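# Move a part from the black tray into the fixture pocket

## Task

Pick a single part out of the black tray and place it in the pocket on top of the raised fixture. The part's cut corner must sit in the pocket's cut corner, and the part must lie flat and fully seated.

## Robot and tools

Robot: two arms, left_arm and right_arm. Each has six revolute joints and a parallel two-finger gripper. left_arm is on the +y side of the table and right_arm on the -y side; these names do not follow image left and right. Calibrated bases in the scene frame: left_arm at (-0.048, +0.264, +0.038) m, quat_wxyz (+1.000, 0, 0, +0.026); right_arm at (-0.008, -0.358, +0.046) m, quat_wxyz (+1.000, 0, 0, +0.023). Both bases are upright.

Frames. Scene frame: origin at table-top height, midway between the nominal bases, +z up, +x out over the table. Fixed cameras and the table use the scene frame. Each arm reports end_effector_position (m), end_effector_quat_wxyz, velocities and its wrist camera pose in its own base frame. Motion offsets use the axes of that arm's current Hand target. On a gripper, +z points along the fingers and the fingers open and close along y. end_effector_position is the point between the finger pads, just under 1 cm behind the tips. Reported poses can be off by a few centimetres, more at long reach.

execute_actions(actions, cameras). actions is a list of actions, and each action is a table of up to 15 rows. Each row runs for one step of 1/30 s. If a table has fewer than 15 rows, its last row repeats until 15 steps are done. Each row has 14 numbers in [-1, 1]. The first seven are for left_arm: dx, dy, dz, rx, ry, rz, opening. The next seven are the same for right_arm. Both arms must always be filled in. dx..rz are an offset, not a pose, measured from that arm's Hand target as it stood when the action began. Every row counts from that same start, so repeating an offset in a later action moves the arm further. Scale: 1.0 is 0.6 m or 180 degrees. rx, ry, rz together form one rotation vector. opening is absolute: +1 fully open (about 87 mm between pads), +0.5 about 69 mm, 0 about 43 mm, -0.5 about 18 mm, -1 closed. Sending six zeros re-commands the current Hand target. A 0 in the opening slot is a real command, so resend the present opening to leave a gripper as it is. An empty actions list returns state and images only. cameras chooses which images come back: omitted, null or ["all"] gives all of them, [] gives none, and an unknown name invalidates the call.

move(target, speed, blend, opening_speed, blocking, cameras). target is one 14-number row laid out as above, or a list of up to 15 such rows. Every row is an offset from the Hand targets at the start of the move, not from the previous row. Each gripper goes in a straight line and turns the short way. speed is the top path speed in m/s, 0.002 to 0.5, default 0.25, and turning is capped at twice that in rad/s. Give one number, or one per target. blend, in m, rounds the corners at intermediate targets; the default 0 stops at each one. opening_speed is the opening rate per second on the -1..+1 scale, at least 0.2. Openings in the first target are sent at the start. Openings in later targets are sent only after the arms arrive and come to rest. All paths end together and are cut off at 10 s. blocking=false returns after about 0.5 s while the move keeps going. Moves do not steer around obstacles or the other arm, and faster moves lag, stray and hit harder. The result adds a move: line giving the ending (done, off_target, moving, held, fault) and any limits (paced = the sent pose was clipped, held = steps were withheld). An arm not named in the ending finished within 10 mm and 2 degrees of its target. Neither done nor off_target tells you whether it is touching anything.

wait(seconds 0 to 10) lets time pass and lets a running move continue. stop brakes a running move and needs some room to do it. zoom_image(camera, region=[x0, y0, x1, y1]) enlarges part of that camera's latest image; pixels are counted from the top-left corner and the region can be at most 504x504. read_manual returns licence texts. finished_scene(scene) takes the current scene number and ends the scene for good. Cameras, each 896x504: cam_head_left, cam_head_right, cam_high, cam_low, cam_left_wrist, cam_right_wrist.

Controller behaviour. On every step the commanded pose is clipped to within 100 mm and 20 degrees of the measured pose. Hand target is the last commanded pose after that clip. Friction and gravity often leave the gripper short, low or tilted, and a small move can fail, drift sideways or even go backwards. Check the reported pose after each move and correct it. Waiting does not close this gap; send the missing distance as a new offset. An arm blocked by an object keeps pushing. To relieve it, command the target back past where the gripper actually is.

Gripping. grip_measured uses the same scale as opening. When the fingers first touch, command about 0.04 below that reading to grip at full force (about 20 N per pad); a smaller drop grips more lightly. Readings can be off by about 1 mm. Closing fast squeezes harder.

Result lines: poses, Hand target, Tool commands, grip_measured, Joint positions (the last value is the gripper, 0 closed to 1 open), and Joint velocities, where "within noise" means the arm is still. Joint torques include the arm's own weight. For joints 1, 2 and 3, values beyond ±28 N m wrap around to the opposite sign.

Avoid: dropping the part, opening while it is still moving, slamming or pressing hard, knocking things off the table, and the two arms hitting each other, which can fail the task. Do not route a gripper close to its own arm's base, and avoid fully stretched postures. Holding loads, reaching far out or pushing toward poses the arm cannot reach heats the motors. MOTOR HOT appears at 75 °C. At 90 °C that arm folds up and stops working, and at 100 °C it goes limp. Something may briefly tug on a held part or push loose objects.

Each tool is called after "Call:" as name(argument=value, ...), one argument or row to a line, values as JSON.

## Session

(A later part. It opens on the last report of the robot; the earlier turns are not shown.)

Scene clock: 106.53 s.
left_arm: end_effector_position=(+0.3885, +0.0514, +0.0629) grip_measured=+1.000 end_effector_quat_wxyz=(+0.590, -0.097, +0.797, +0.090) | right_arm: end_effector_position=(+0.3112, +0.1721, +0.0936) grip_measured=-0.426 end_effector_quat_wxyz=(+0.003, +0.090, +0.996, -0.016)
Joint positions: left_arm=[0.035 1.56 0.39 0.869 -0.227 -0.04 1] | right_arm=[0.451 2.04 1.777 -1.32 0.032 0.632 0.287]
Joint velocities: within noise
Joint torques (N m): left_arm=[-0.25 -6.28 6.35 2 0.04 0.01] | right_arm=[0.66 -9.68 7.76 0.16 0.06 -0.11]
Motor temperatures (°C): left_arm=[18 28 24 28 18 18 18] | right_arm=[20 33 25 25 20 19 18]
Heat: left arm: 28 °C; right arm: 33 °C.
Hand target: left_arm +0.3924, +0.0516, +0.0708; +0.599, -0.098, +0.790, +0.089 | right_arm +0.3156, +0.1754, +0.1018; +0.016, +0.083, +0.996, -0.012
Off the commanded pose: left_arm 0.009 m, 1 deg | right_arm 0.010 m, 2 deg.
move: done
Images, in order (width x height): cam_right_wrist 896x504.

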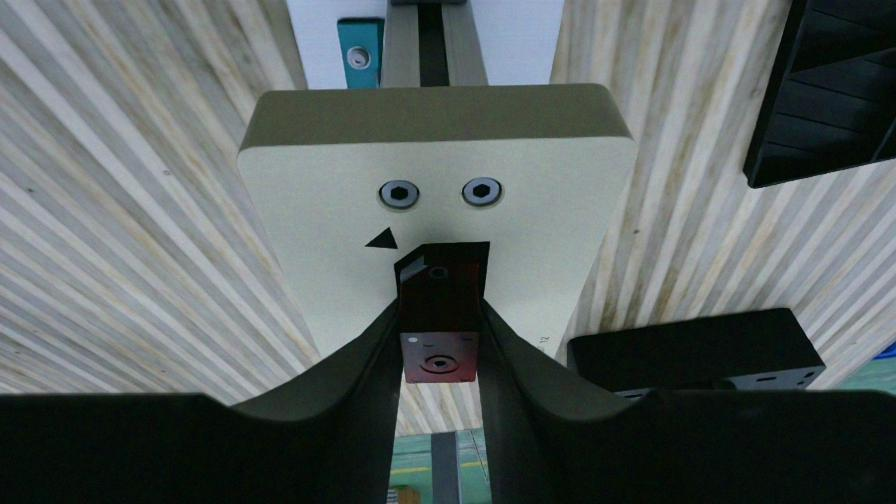

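Call:
move(
  target=[0,0,0,0,0,0,1,-0.002,0.0,0.013,0,0,0,-0.7],
  speed=0.03,
  cameras=["cam_right_wrist","cam_high"],
)

Call:
zoom_image(
  camera="cam_right_wrist",
  region=[350, 200, 530, 400],
)

Call:
zoom_image(
  camera="cam_high",
  region=[520, 270, 610, 400],
)

Scene clock: 113.23 s.
left_arm: end_effector_position=(+0.3885, +0.0514, +0.0629) grip_measured=+1.000 end_effector_quat_wxyz=(+0.590, -0.097, +0.797, +0.090) | right_arm: end_effector_position=(+0.3129, +0.1727, +0.0933) grip_measured=-0.426 end_effector_quat_wxyz=(+0.007, +0.088, +0.996, -0.014)
Joint positions: left_arm=[0.035 1.56 0.39 0.869 -0.227 -0.04 1] | right_arm=[0.451 2.04 1.777 -1.312 0.032 0.628 0.287]
Joint velocities: within noise
Joint torques (N m): left_arm=[-0.28 -6.28 6.35 2 0.04 0.01] | right_arm=[0.44 -9.16 6.09 0.38 0.06 -0.11]
Motor temperatures (°C): left_arm=[18 28 24 28 18 18 18] | right_arm=[20 33 26 25 20 19 18]
Heat: left arm: 28 °C; right arm: 33 °C.
Hand target: left_arm +0.3924, +0.0516, +0.0708; +0.599, -0.098, +0.790, +0.089 | right_arm +0.3170, +0.1750, +0.0941; +0.016, +0.083, +0.996, -0.012
Off the commanded pose: left_arm 0.009 m, 1 deg | right_arm 0.005 m, 1 deg.
move: done
Images, in order (width x height): cam_high 896x504, cam_right_wrist 896x504.

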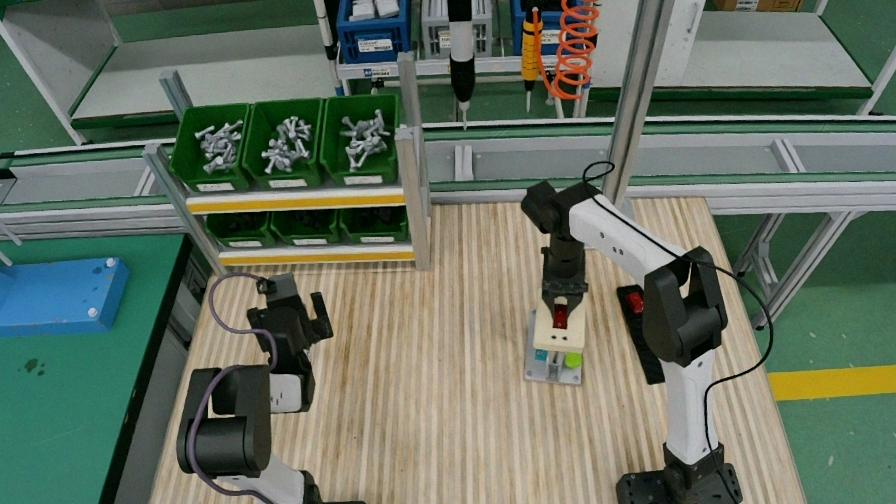

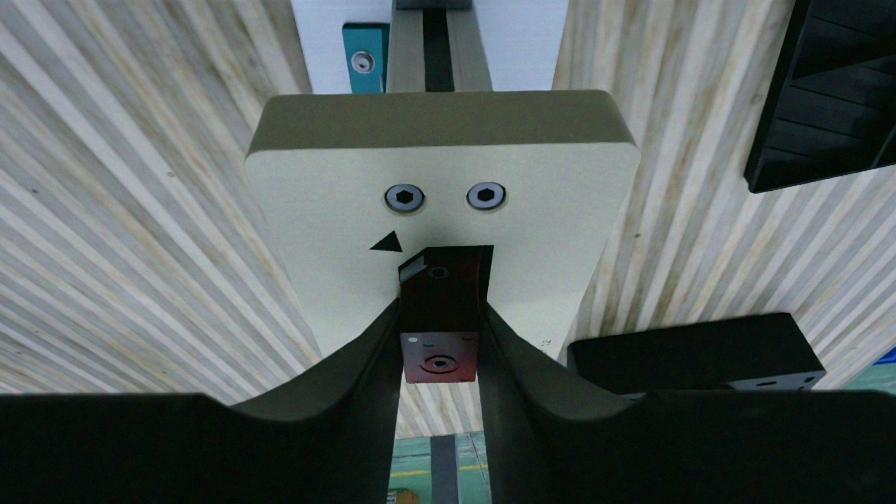

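Scaled by 2.520 from the camera's 896x504 image, which has a finer 1280x720 frame.

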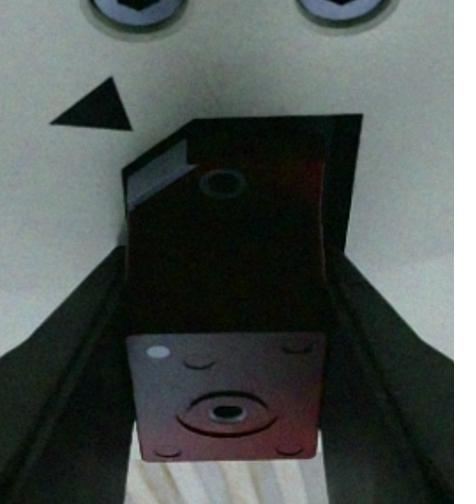

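Scaled by 3.877 from the camera's 896x504 image, which has a finer 1280x720 frame.

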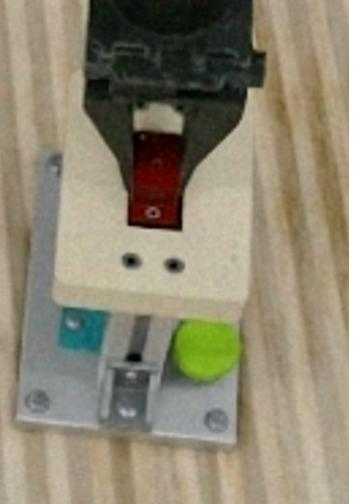

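Call:
move(
  target=[
    [0,0,0,0,0,0,1,-0.001,-0.0115,0.002,0,0,0,-0.7],
    [0,0,0,0,0,0,1,-0.002,-0.0115,0.015,0,0,0,-0.7],
  ],
  speed=0.03,
  cameras=["cam_right_wrist","cam_high"],
)

Call:
zoom_image(
  camera="cam_right_wrist",
  region=[350, 200, 530, 400],
)

Call:
zoom_image(
  camera="cam_high",
  region=[520, 270, 610, 400],
)

Scene clock: 120.40 s.
left_arm: end_effector_position=(+0.3885, +0.0514, +0.0629) grip_measured=+1.000 end_effector_quat_wxyz=(+0.590, -0.097, +0.797, +0.090) | right_arm: end_effector_position=(+0.3135, +0.1724, +0.0922) grip_measured=-0.426 end_effector_quat_wxyz=(+0.008, +0.083, +0.997, -0.006)
Joint positions: left_arm=[0.035 1.56 0.39 0.869 -0.227 -0.04 1] | right_arm=[0.445 2.031 1.761 -1.293 0.019 0.611 0.287]
Joint velocities: within noise
Joint torques (N m): left_arm=[-0.27 -6.28 6.37 2 0.04 0.01] | right_arm=[-0.59 -9.22 3.59 0.61 0.17 -0.09]
Motor temperatures (°C): left_arm=[18 28 24 28 18 18 18] | right_arm=[20 33 26 25 20 19 18]
Heat: left arm: 28 °C; right arm: 33 °C.
Hand target: left_arm +0.3924, +0.0516, +0.0708; +0.599, -0.098, +0.790, +0.089 | right_arm +0.3174, +0.1677, +0.0853; +0.016, +0.083, +0.996, -0.012
Off the commanded pose: left_arm 0.009 m, 1 deg | right_arm 0.009 m, 1 deg.
move: done
Images, in order (width x height): cam_high 896x504, cam_right_wrist 896x504.

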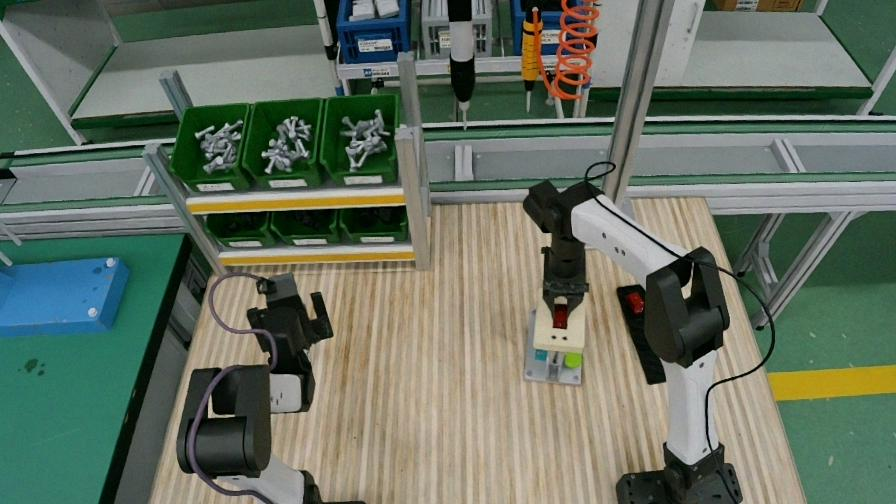

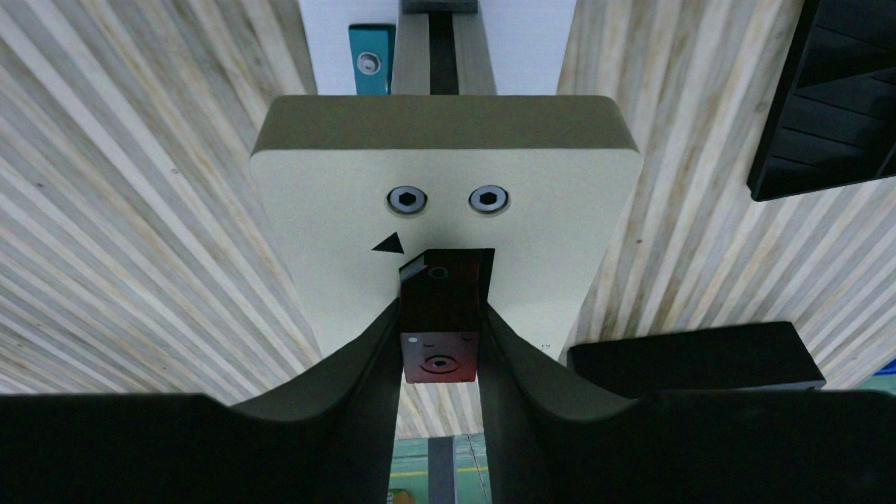

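Scaled by 2.520 from the camera's 896x504 image, which has a finer 1280x720 frame.

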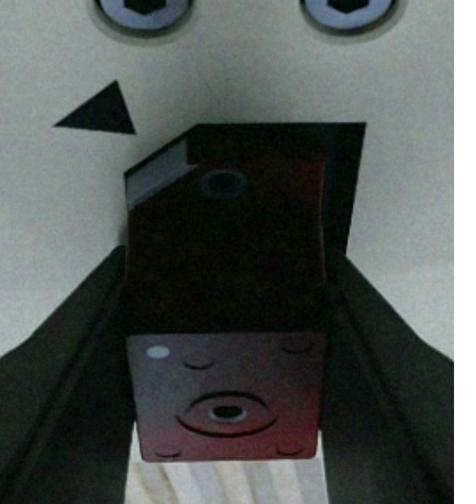

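Scaled by 3.877 from the camera's 896x504 image, which has a finer 1280x720 frame.

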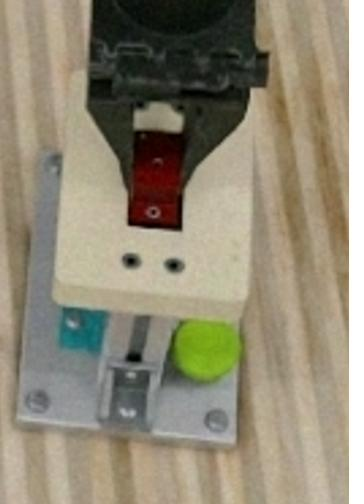

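Call:
move(
  target=[
    [0,0,0,0,0,0,1,0.0015,-0.007,-0.03,0,0,0,-0.7],
    [0,0,0,0,0,0,1,0,-0.007,-0.005,0,0,0,-0.7],
  ],
  speed=0.03,
  cameras=["cam_right_wrist"],
)

Call:
zoom_image(
  camera="cam_right_wrist",
  region=[350, 200, 530, 400],
)

Scene clock: 125.67 s.
left_arm: end_effector_position=(+0.3885, +0.0514, +0.0629) grip_measured=+1.000 end_effector_quat_wxyz=(+0.590, -0.097, +0.797, +0.090) | right_arm: end_effector_position=(+0.3128, +0.1706, +0.0921) grip_measured=-0.426 end_effector_quat_wxyz=(+0.007, +0.081, +0.997, -0.005)
Joint positions: left_arm=[0.035 1.56 0.39 0.869 -0.227 -0.04 1] | right_arm=[0.441 2.028 1.754 -1.292 0.016 0.604 0.287]
Joint velocities: within noise
Joint torques (N m): left_arm=[-0.27 -6.28 6.35 2 0.04 0.01] | right_arm=[-0.95 -9.81 3.78 0.53 0.21 -0.08]
Motor temperatures (°C): left_arm=[18 28 24 28 18 18 18] | right_arm=[20 32 25 25 20 19 18]
Heat: left arm: 28 °C; right arm: 32 °C.
Hand target: left_arm +0.3924, +0.0516, +0.0708; +0.599, -0.098, +0.790, +0.089 | right_arm +0.3165, +0.1637, +0.0882; +0.016, +0.083, +0.996, -0.012
Off the commanded pose: left_arm 0.009 m, 1 deg | right_arm 0.009 m, 1 deg.
move: done
Images, in order (width x height): cam_right_wrist 896x504.

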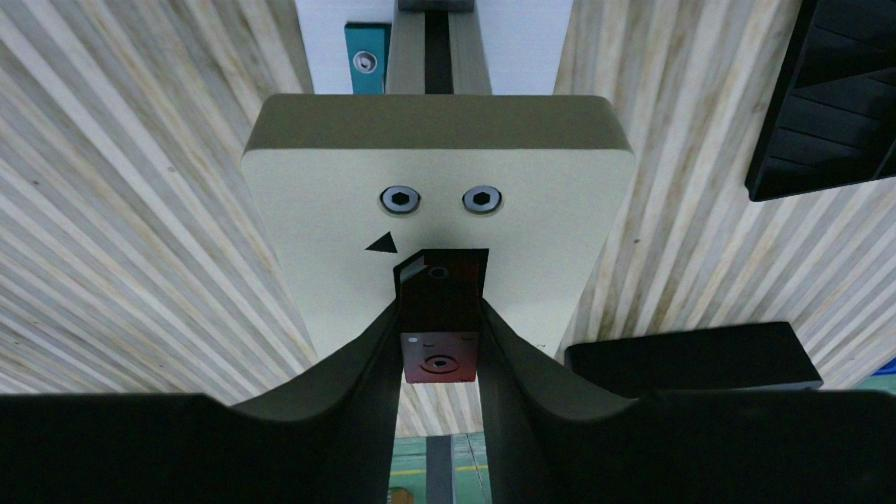

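Scaled by 2.520 from the camera's 896x504 image, which has a finer 1280x720 frame.

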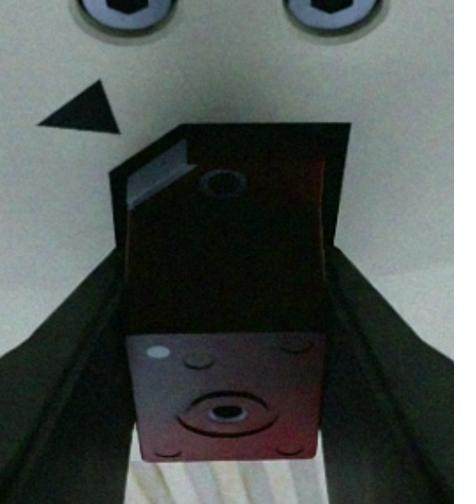

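Call:
move(
  target=[0,0,0,0,0,0,1,0,0.004,0.02,0,0,0,-0.7],
  speed=0.03,
  cameras=["cam_right_wrist","cam_high"],
)

Call:
zoom_image(
  camera="cam_right_wrist",
  region=[350, 200, 530, 400],
)

Call:
zoom_image(
  camera="cam_high",
  region=[520, 270, 610, 400],
)

Scene clock: 130.93 s.
left_arm: end_effector_position=(+0.3885, +0.0514, +0.0629) grip_measured=+1.000 end_effector_quat_wxyz=(+0.590, -0.097, +0.797, +0.090) | right_arm: end_effector_position=(+0.3122, +0.1718, +0.0911) grip_measured=-0.426 end_effector_quat_wxyz=(+0.011, +0.081, +0.997, +0.001)
Joint positions: left_arm=[0.035 1.56 0.39 0.869 -0.227 -0.04 1] | right_arm=[0.441 2.013 1.731 -1.269 0.008 0.603 0.287]
Joint velocities: within noise
Joint torques (N m): left_arm=[-0.27 -6.28 6.34 2 0.04 0.01] | right_arm=[-0.58 -7.65 2.97 0.77 0.29 -0.07]
Motor temperatures (°C): left_arm=[18 28 24 28 18 18 18] | right_arm=[20 32 25 25 20 19 19]
Heat: left arm: 28 °C; right arm: 32 °C.
Hand target: left_arm +0.3924, +0.0516, +0.0708; +0.599, -0.098, +0.790, +0.089 | right_arm +0.3173, +0.1657, +0.0762; +0.016, +0.083, +0.996, -0.012
Off the commanded pose: left_arm 0.009 m, 1 deg | right_arm 0.017 m, 2 deg.
move: off_target (right_arm)
Images, in order (width x height): cam_high 896x504, cam_right_wrist 896x504.

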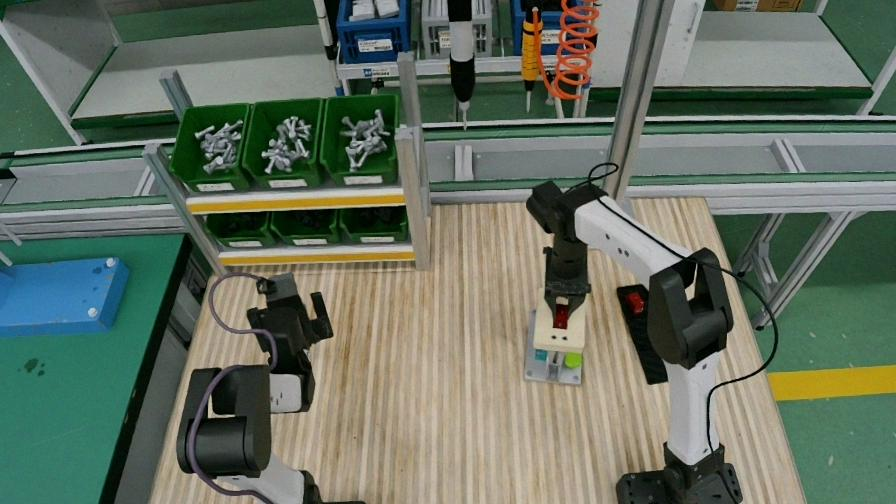

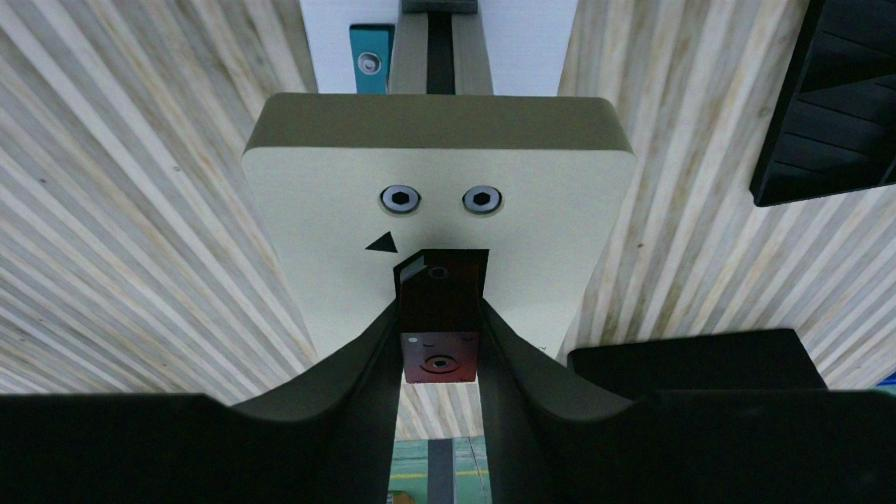

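Scaled by 2.520 from the camera's 896x504 image, which has a finer 1280x720 frame.

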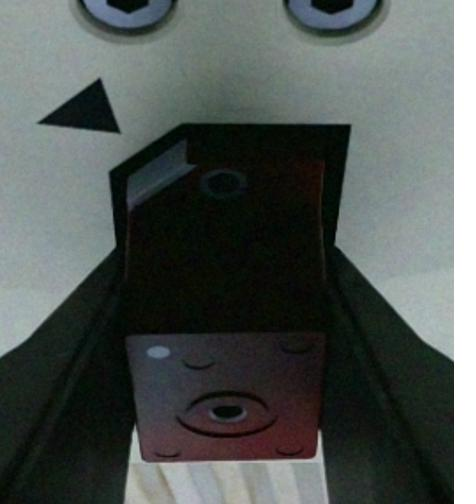

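Scaled by 3.877 from the camera's 896x504 image, which has a finer 1280x720 frame.

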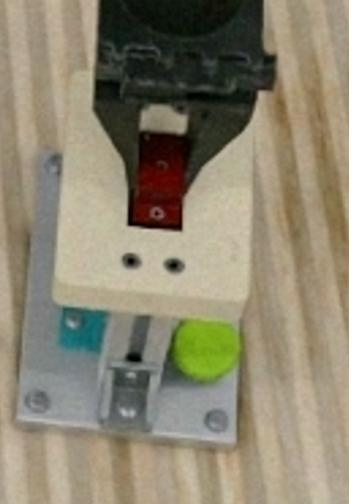

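Call:
move(
  target=[
    [0,0,0,0,0,0,1,-0.008,0.003,-0.025,0,0,0,-0.7],
    [0,0,0,0,0,0,1,-0.013,0.003,-0.02,0,0,0,-0.7],
  ],
  speed=0.03,
  cameras=["cam_right_wrist","cam_high"],
)

Call:
zoom_image(
  camera="cam_right_wrist",
  region=[350, 200, 530, 400],
)

Call:
zoom_image(
  camera="cam_high",
  region=[540, 290, 580, 340],
)

Scene clock: 138.10 s.
left_arm: end_effector_position=(+0.3885, +0.0514, +0.0629) grip_measured=+1.000 end_effector_quat_wxyz=(+0.590, -0.097, +0.797, +0.090) | right_arm: end_effector_position=(+0.3132, +0.1707, +0.0924) grip_measured=-0.426 end_effector_quat_wxyz=(+0.004, +0.080, +0.997, -0.005)
Joint positions: left_arm=[0.035 1.56 0.39 0.869 -0.227 -0.04 1] | right_arm=[0.439 2.034 1.764 -1.3 0.012 0.6 0.287]
Joint velocities: within noise
Joint torques (N m): left_arm=[-0.25 -6.28 6.35 2 0.04 0.01] | right_arm=[-1.01 -7.36 7.05 0.44 0.24 -0.08]
Motor temperatures (°C): left_arm=[18 28 24 29 18 18 18] | right_arm=[20 32 25 25 20 19 19]
Heat: left arm: 29 °C; right arm: 32 °C.
Hand target: left_arm +0.3924, +0.0516, +0.0708; +0.599, -0.098, +0.790, +0.089 | right_arm +0.3249, +0.1665, +0.0885; +0.016, +0.083, +0.996, -0.012
Off the commanded pose: left_arm 0.009 m, 1 deg | right_arm 0.013 m, 2 deg.
move: off_target (right_arm)
Images, in order (width x height): cam_high 896x504, cam_right_wrist 896x504.

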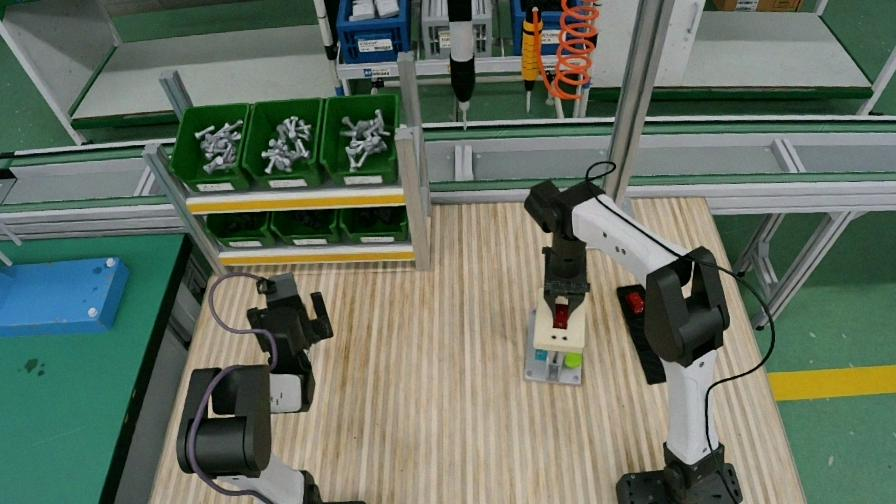

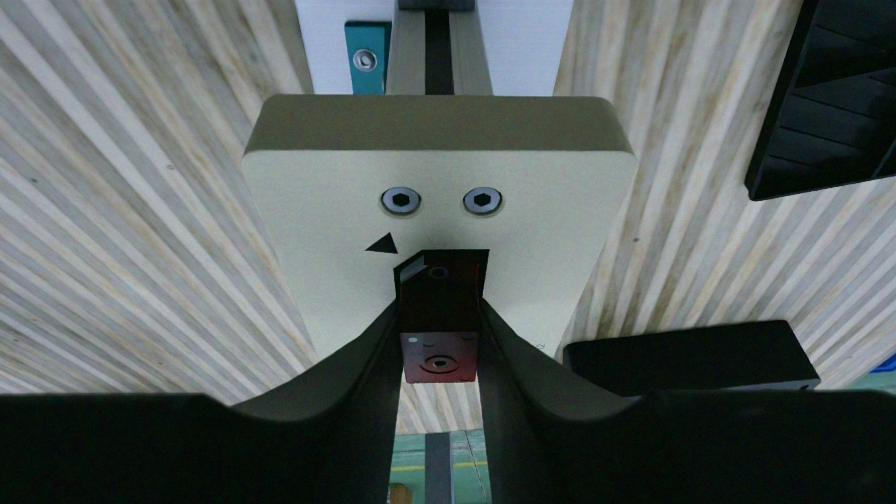

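Scaled by 2.520 from the camera's 896x504 image, which has a finer 1280x720 frame.

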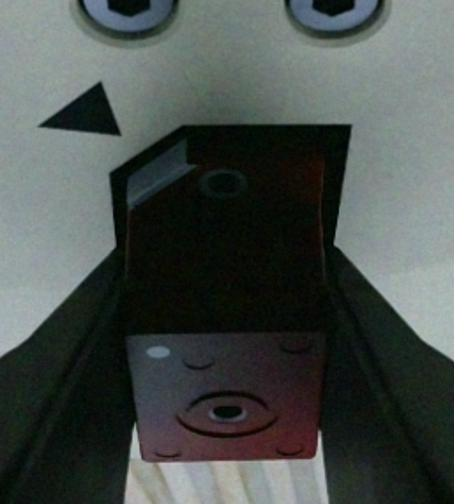

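Scaled by 10.080 from the camera's 896x504 image, which has a finer 1280x720 frame.

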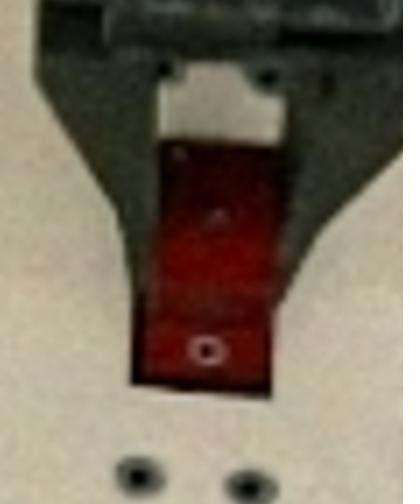

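Call:
move(
  target=[
    [0,0,0,0,0,0,1,0.016,0.0085,-0.004,0,0,0,-0.7],
    [0,0,0,0,0,0,1,0.016,0.0085,-0.004,0,0,0,-0.15],
  ],
  speed=0.03,
  opening_speed=0.4,
  cameras=["cam_right_wrist","cam_high"],
)

Call:
zoom_image(
  camera="cam_right_wrist",
  region=[350, 200, 530, 400],
)

Call:
zoom_image(
  camera="cam_high",
  region=[540, 290, 580, 340],
)

Scene clock: 144.40 s.
left_arm: end_effector_position=(+0.3885, +0.0514, +0.0629) grip_measured=+1.000 end_effector_quat_wxyz=(+0.590, -0.097, +0.797, +0.090) | right_arm: end_effector_position=(+0.3111, +0.1686, +0.0926) grip_measured=-0.150 end_effector_quat_wxyz=(+0.003, +0.083, +0.996, -0.015)
Joint positions: left_arm=[0.035 1.56 0.39 0.869 -0.227 -0.04 1] | right_arm=[0.444 2.034 1.764 -1.311 0.03 0.609 0.425]
Joint velocities: within noise
Joint torques (N m): left_arm=[-0.27 -6.28 6.35 2 0.04 0.01] | right_arm=[0.81 -9.06 5.35 0.55 0.07 0.06]
Motor temperatures (°C): left_arm=[18 28 24 29 18 18 18] | right_arm=[20 32 25 25 20 19 19]
Heat: left arm: 29 °C; right arm: 32 °C.
Hand target: left_arm +0.3924, +0.0516, +0.0708; +0.599, -0.098, +0.790, +0.089 | right_arm +0.3162, +0.1732, +0.0905; +0.016, +0.083, +0.996, -0.012
Off the commanded pose: left_arm 0.009 m, 1 deg | right_arm 0.007 m, 2 deg.
move: done
Images, in order (width x height): cam_high 896x504, cam_right_wrist 896x504.

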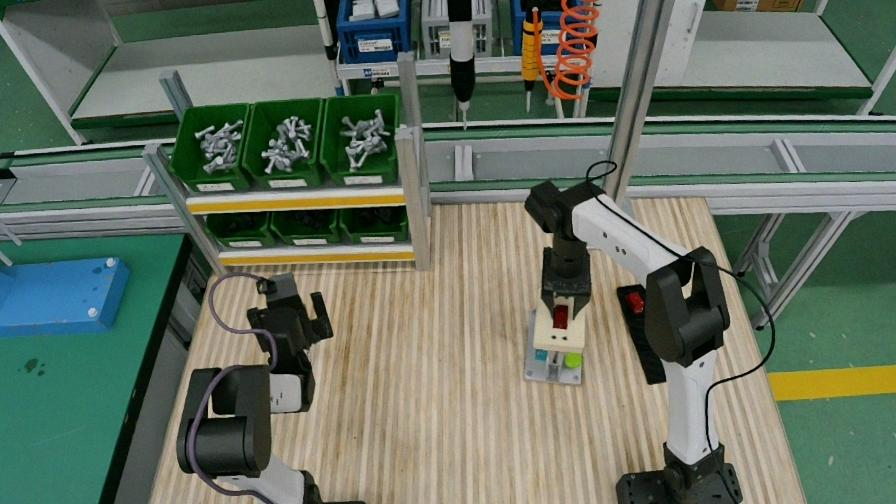

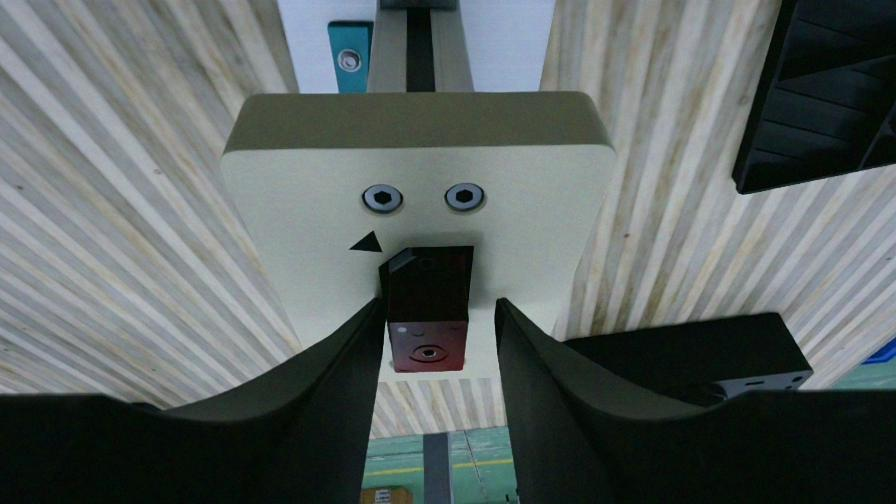

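Scaled by 2.520 from the camera's 896x504 image, which has a finer 1280x720 frame.

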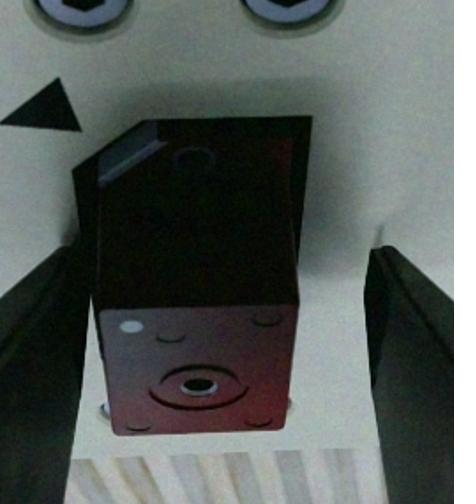

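Scaled by 10.080 from the camera's 896x504 image, which has a finer 1280x720 frame.

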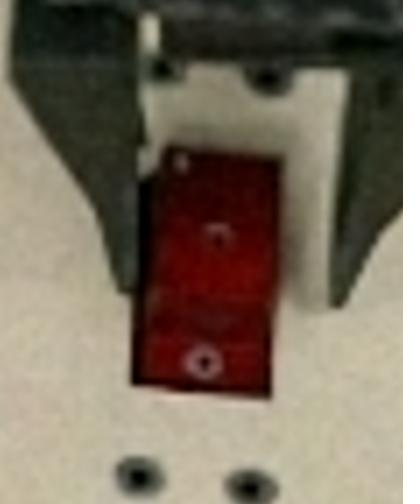

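Call:
move(
  target=[
    [0,0,0,0,0,0,1,0.003,0.001,-0.01,0,0,0,0.1],
    [0,0,0,0,0,0,1,0,0.002,-0.16,0,0,0,0.1],
  ],
  speed=0.06,
  opening_speed=0.4,
  cameras=["cam_right_wrist","cam_high"],
)

Call:
zoom_image(
  camera="cam_right_wrist",
  region=[360, 110, 500, 270],
)

Call:
zoom_image(
  camera="cam_high",
  region=[540, 290, 580, 340],
)

Scene clock: 150.80 s.
left_arm: end_effector_position=(+0.3885, +0.0514, +0.0629) grip_measured=+1.000 end_effector_quat_wxyz=(+0.590, -0.097, +0.797, +0.090) | right_arm: end_effector_position=(+0.3136, +0.1743, +0.1705) grip_measured=+0.100 end_effector_quat_wxyz=(+0.030, +0.084, +0.996, +0.000)
Joint positions: left_arm=[0.035 1.56 0.39 0.869 -0.227 -0.04 1] | right_arm=[0.454 2.032 2.082 -1.569 0.03 0.621 0.55]
Joint velocities: within noise
Joint torques (N m): left_arm=[-0.28 -6.28 6.35 2 0.04 0.01] | right_arm=[0.68 -11.47 7.42 0.27 0.01 0.02]
Motor temperatures (°C): left_arm=[18 28 24 29 18 18 18] | right_arm=[20 32 25 25 20 19 18]
Heat: left arm: 29 °C; right arm: 32 °C.
Hand target: left_arm +0.3924, +0.0516, +0.0708; +0.599, -0.098, +0.790, +0.089 | right_arm +0.3136, +0.1769, +0.1864; +0.016, +0.083, +0.996, -0.012
Off the commanded pose: left_arm 0.009 m, 1 deg | right_arm 0.016 m, 2 deg.
joint sent to its limit (right arm) — joint 4 (wrist pitch), lower limit. The joint targets are off in orientation, not in position.
move: off_target (right_arm)
Images, in order (width x height): cam_high 896x504, cam_right_wrist 896x504.

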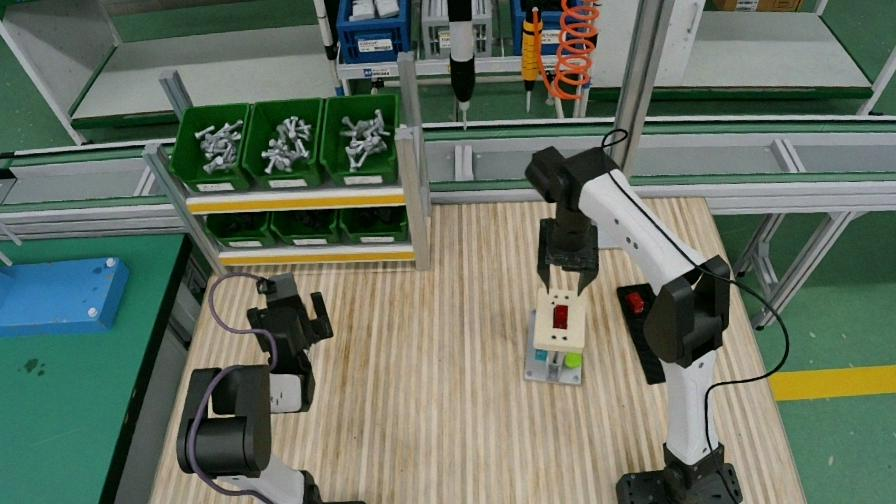

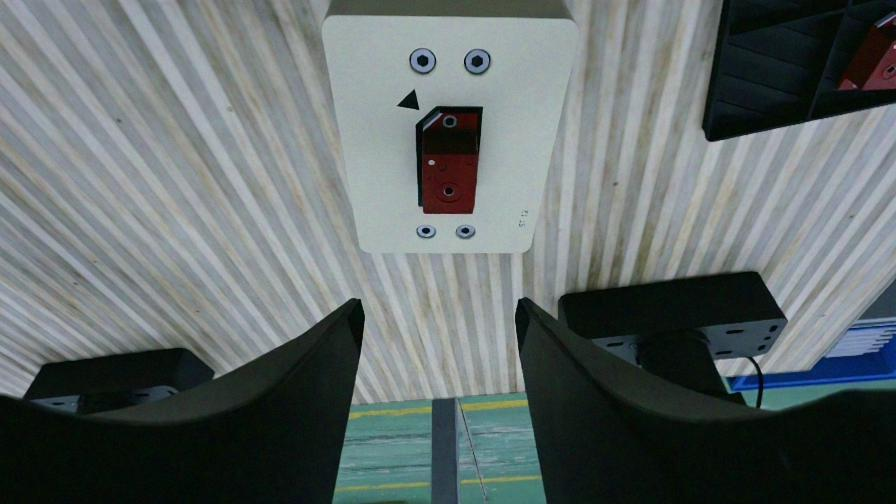

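Scaled by 3.150 from the camera's 896x504 image, which has a finer 1280x720 frame.

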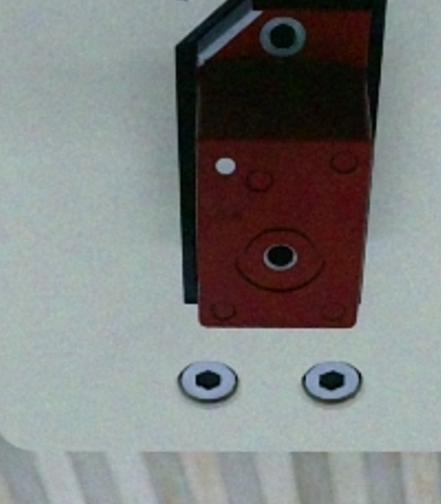

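Scaled by 10.080 from the camera's 896x504 image, which has a finer 1280x720 frame.

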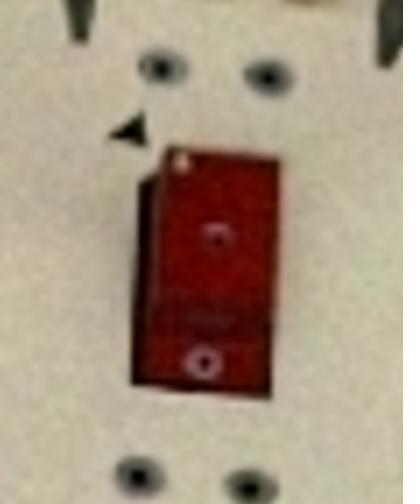

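Seated within the pocket.

Call:
finished_scene(
  scene=2,
)

The scene is finished: the task was done.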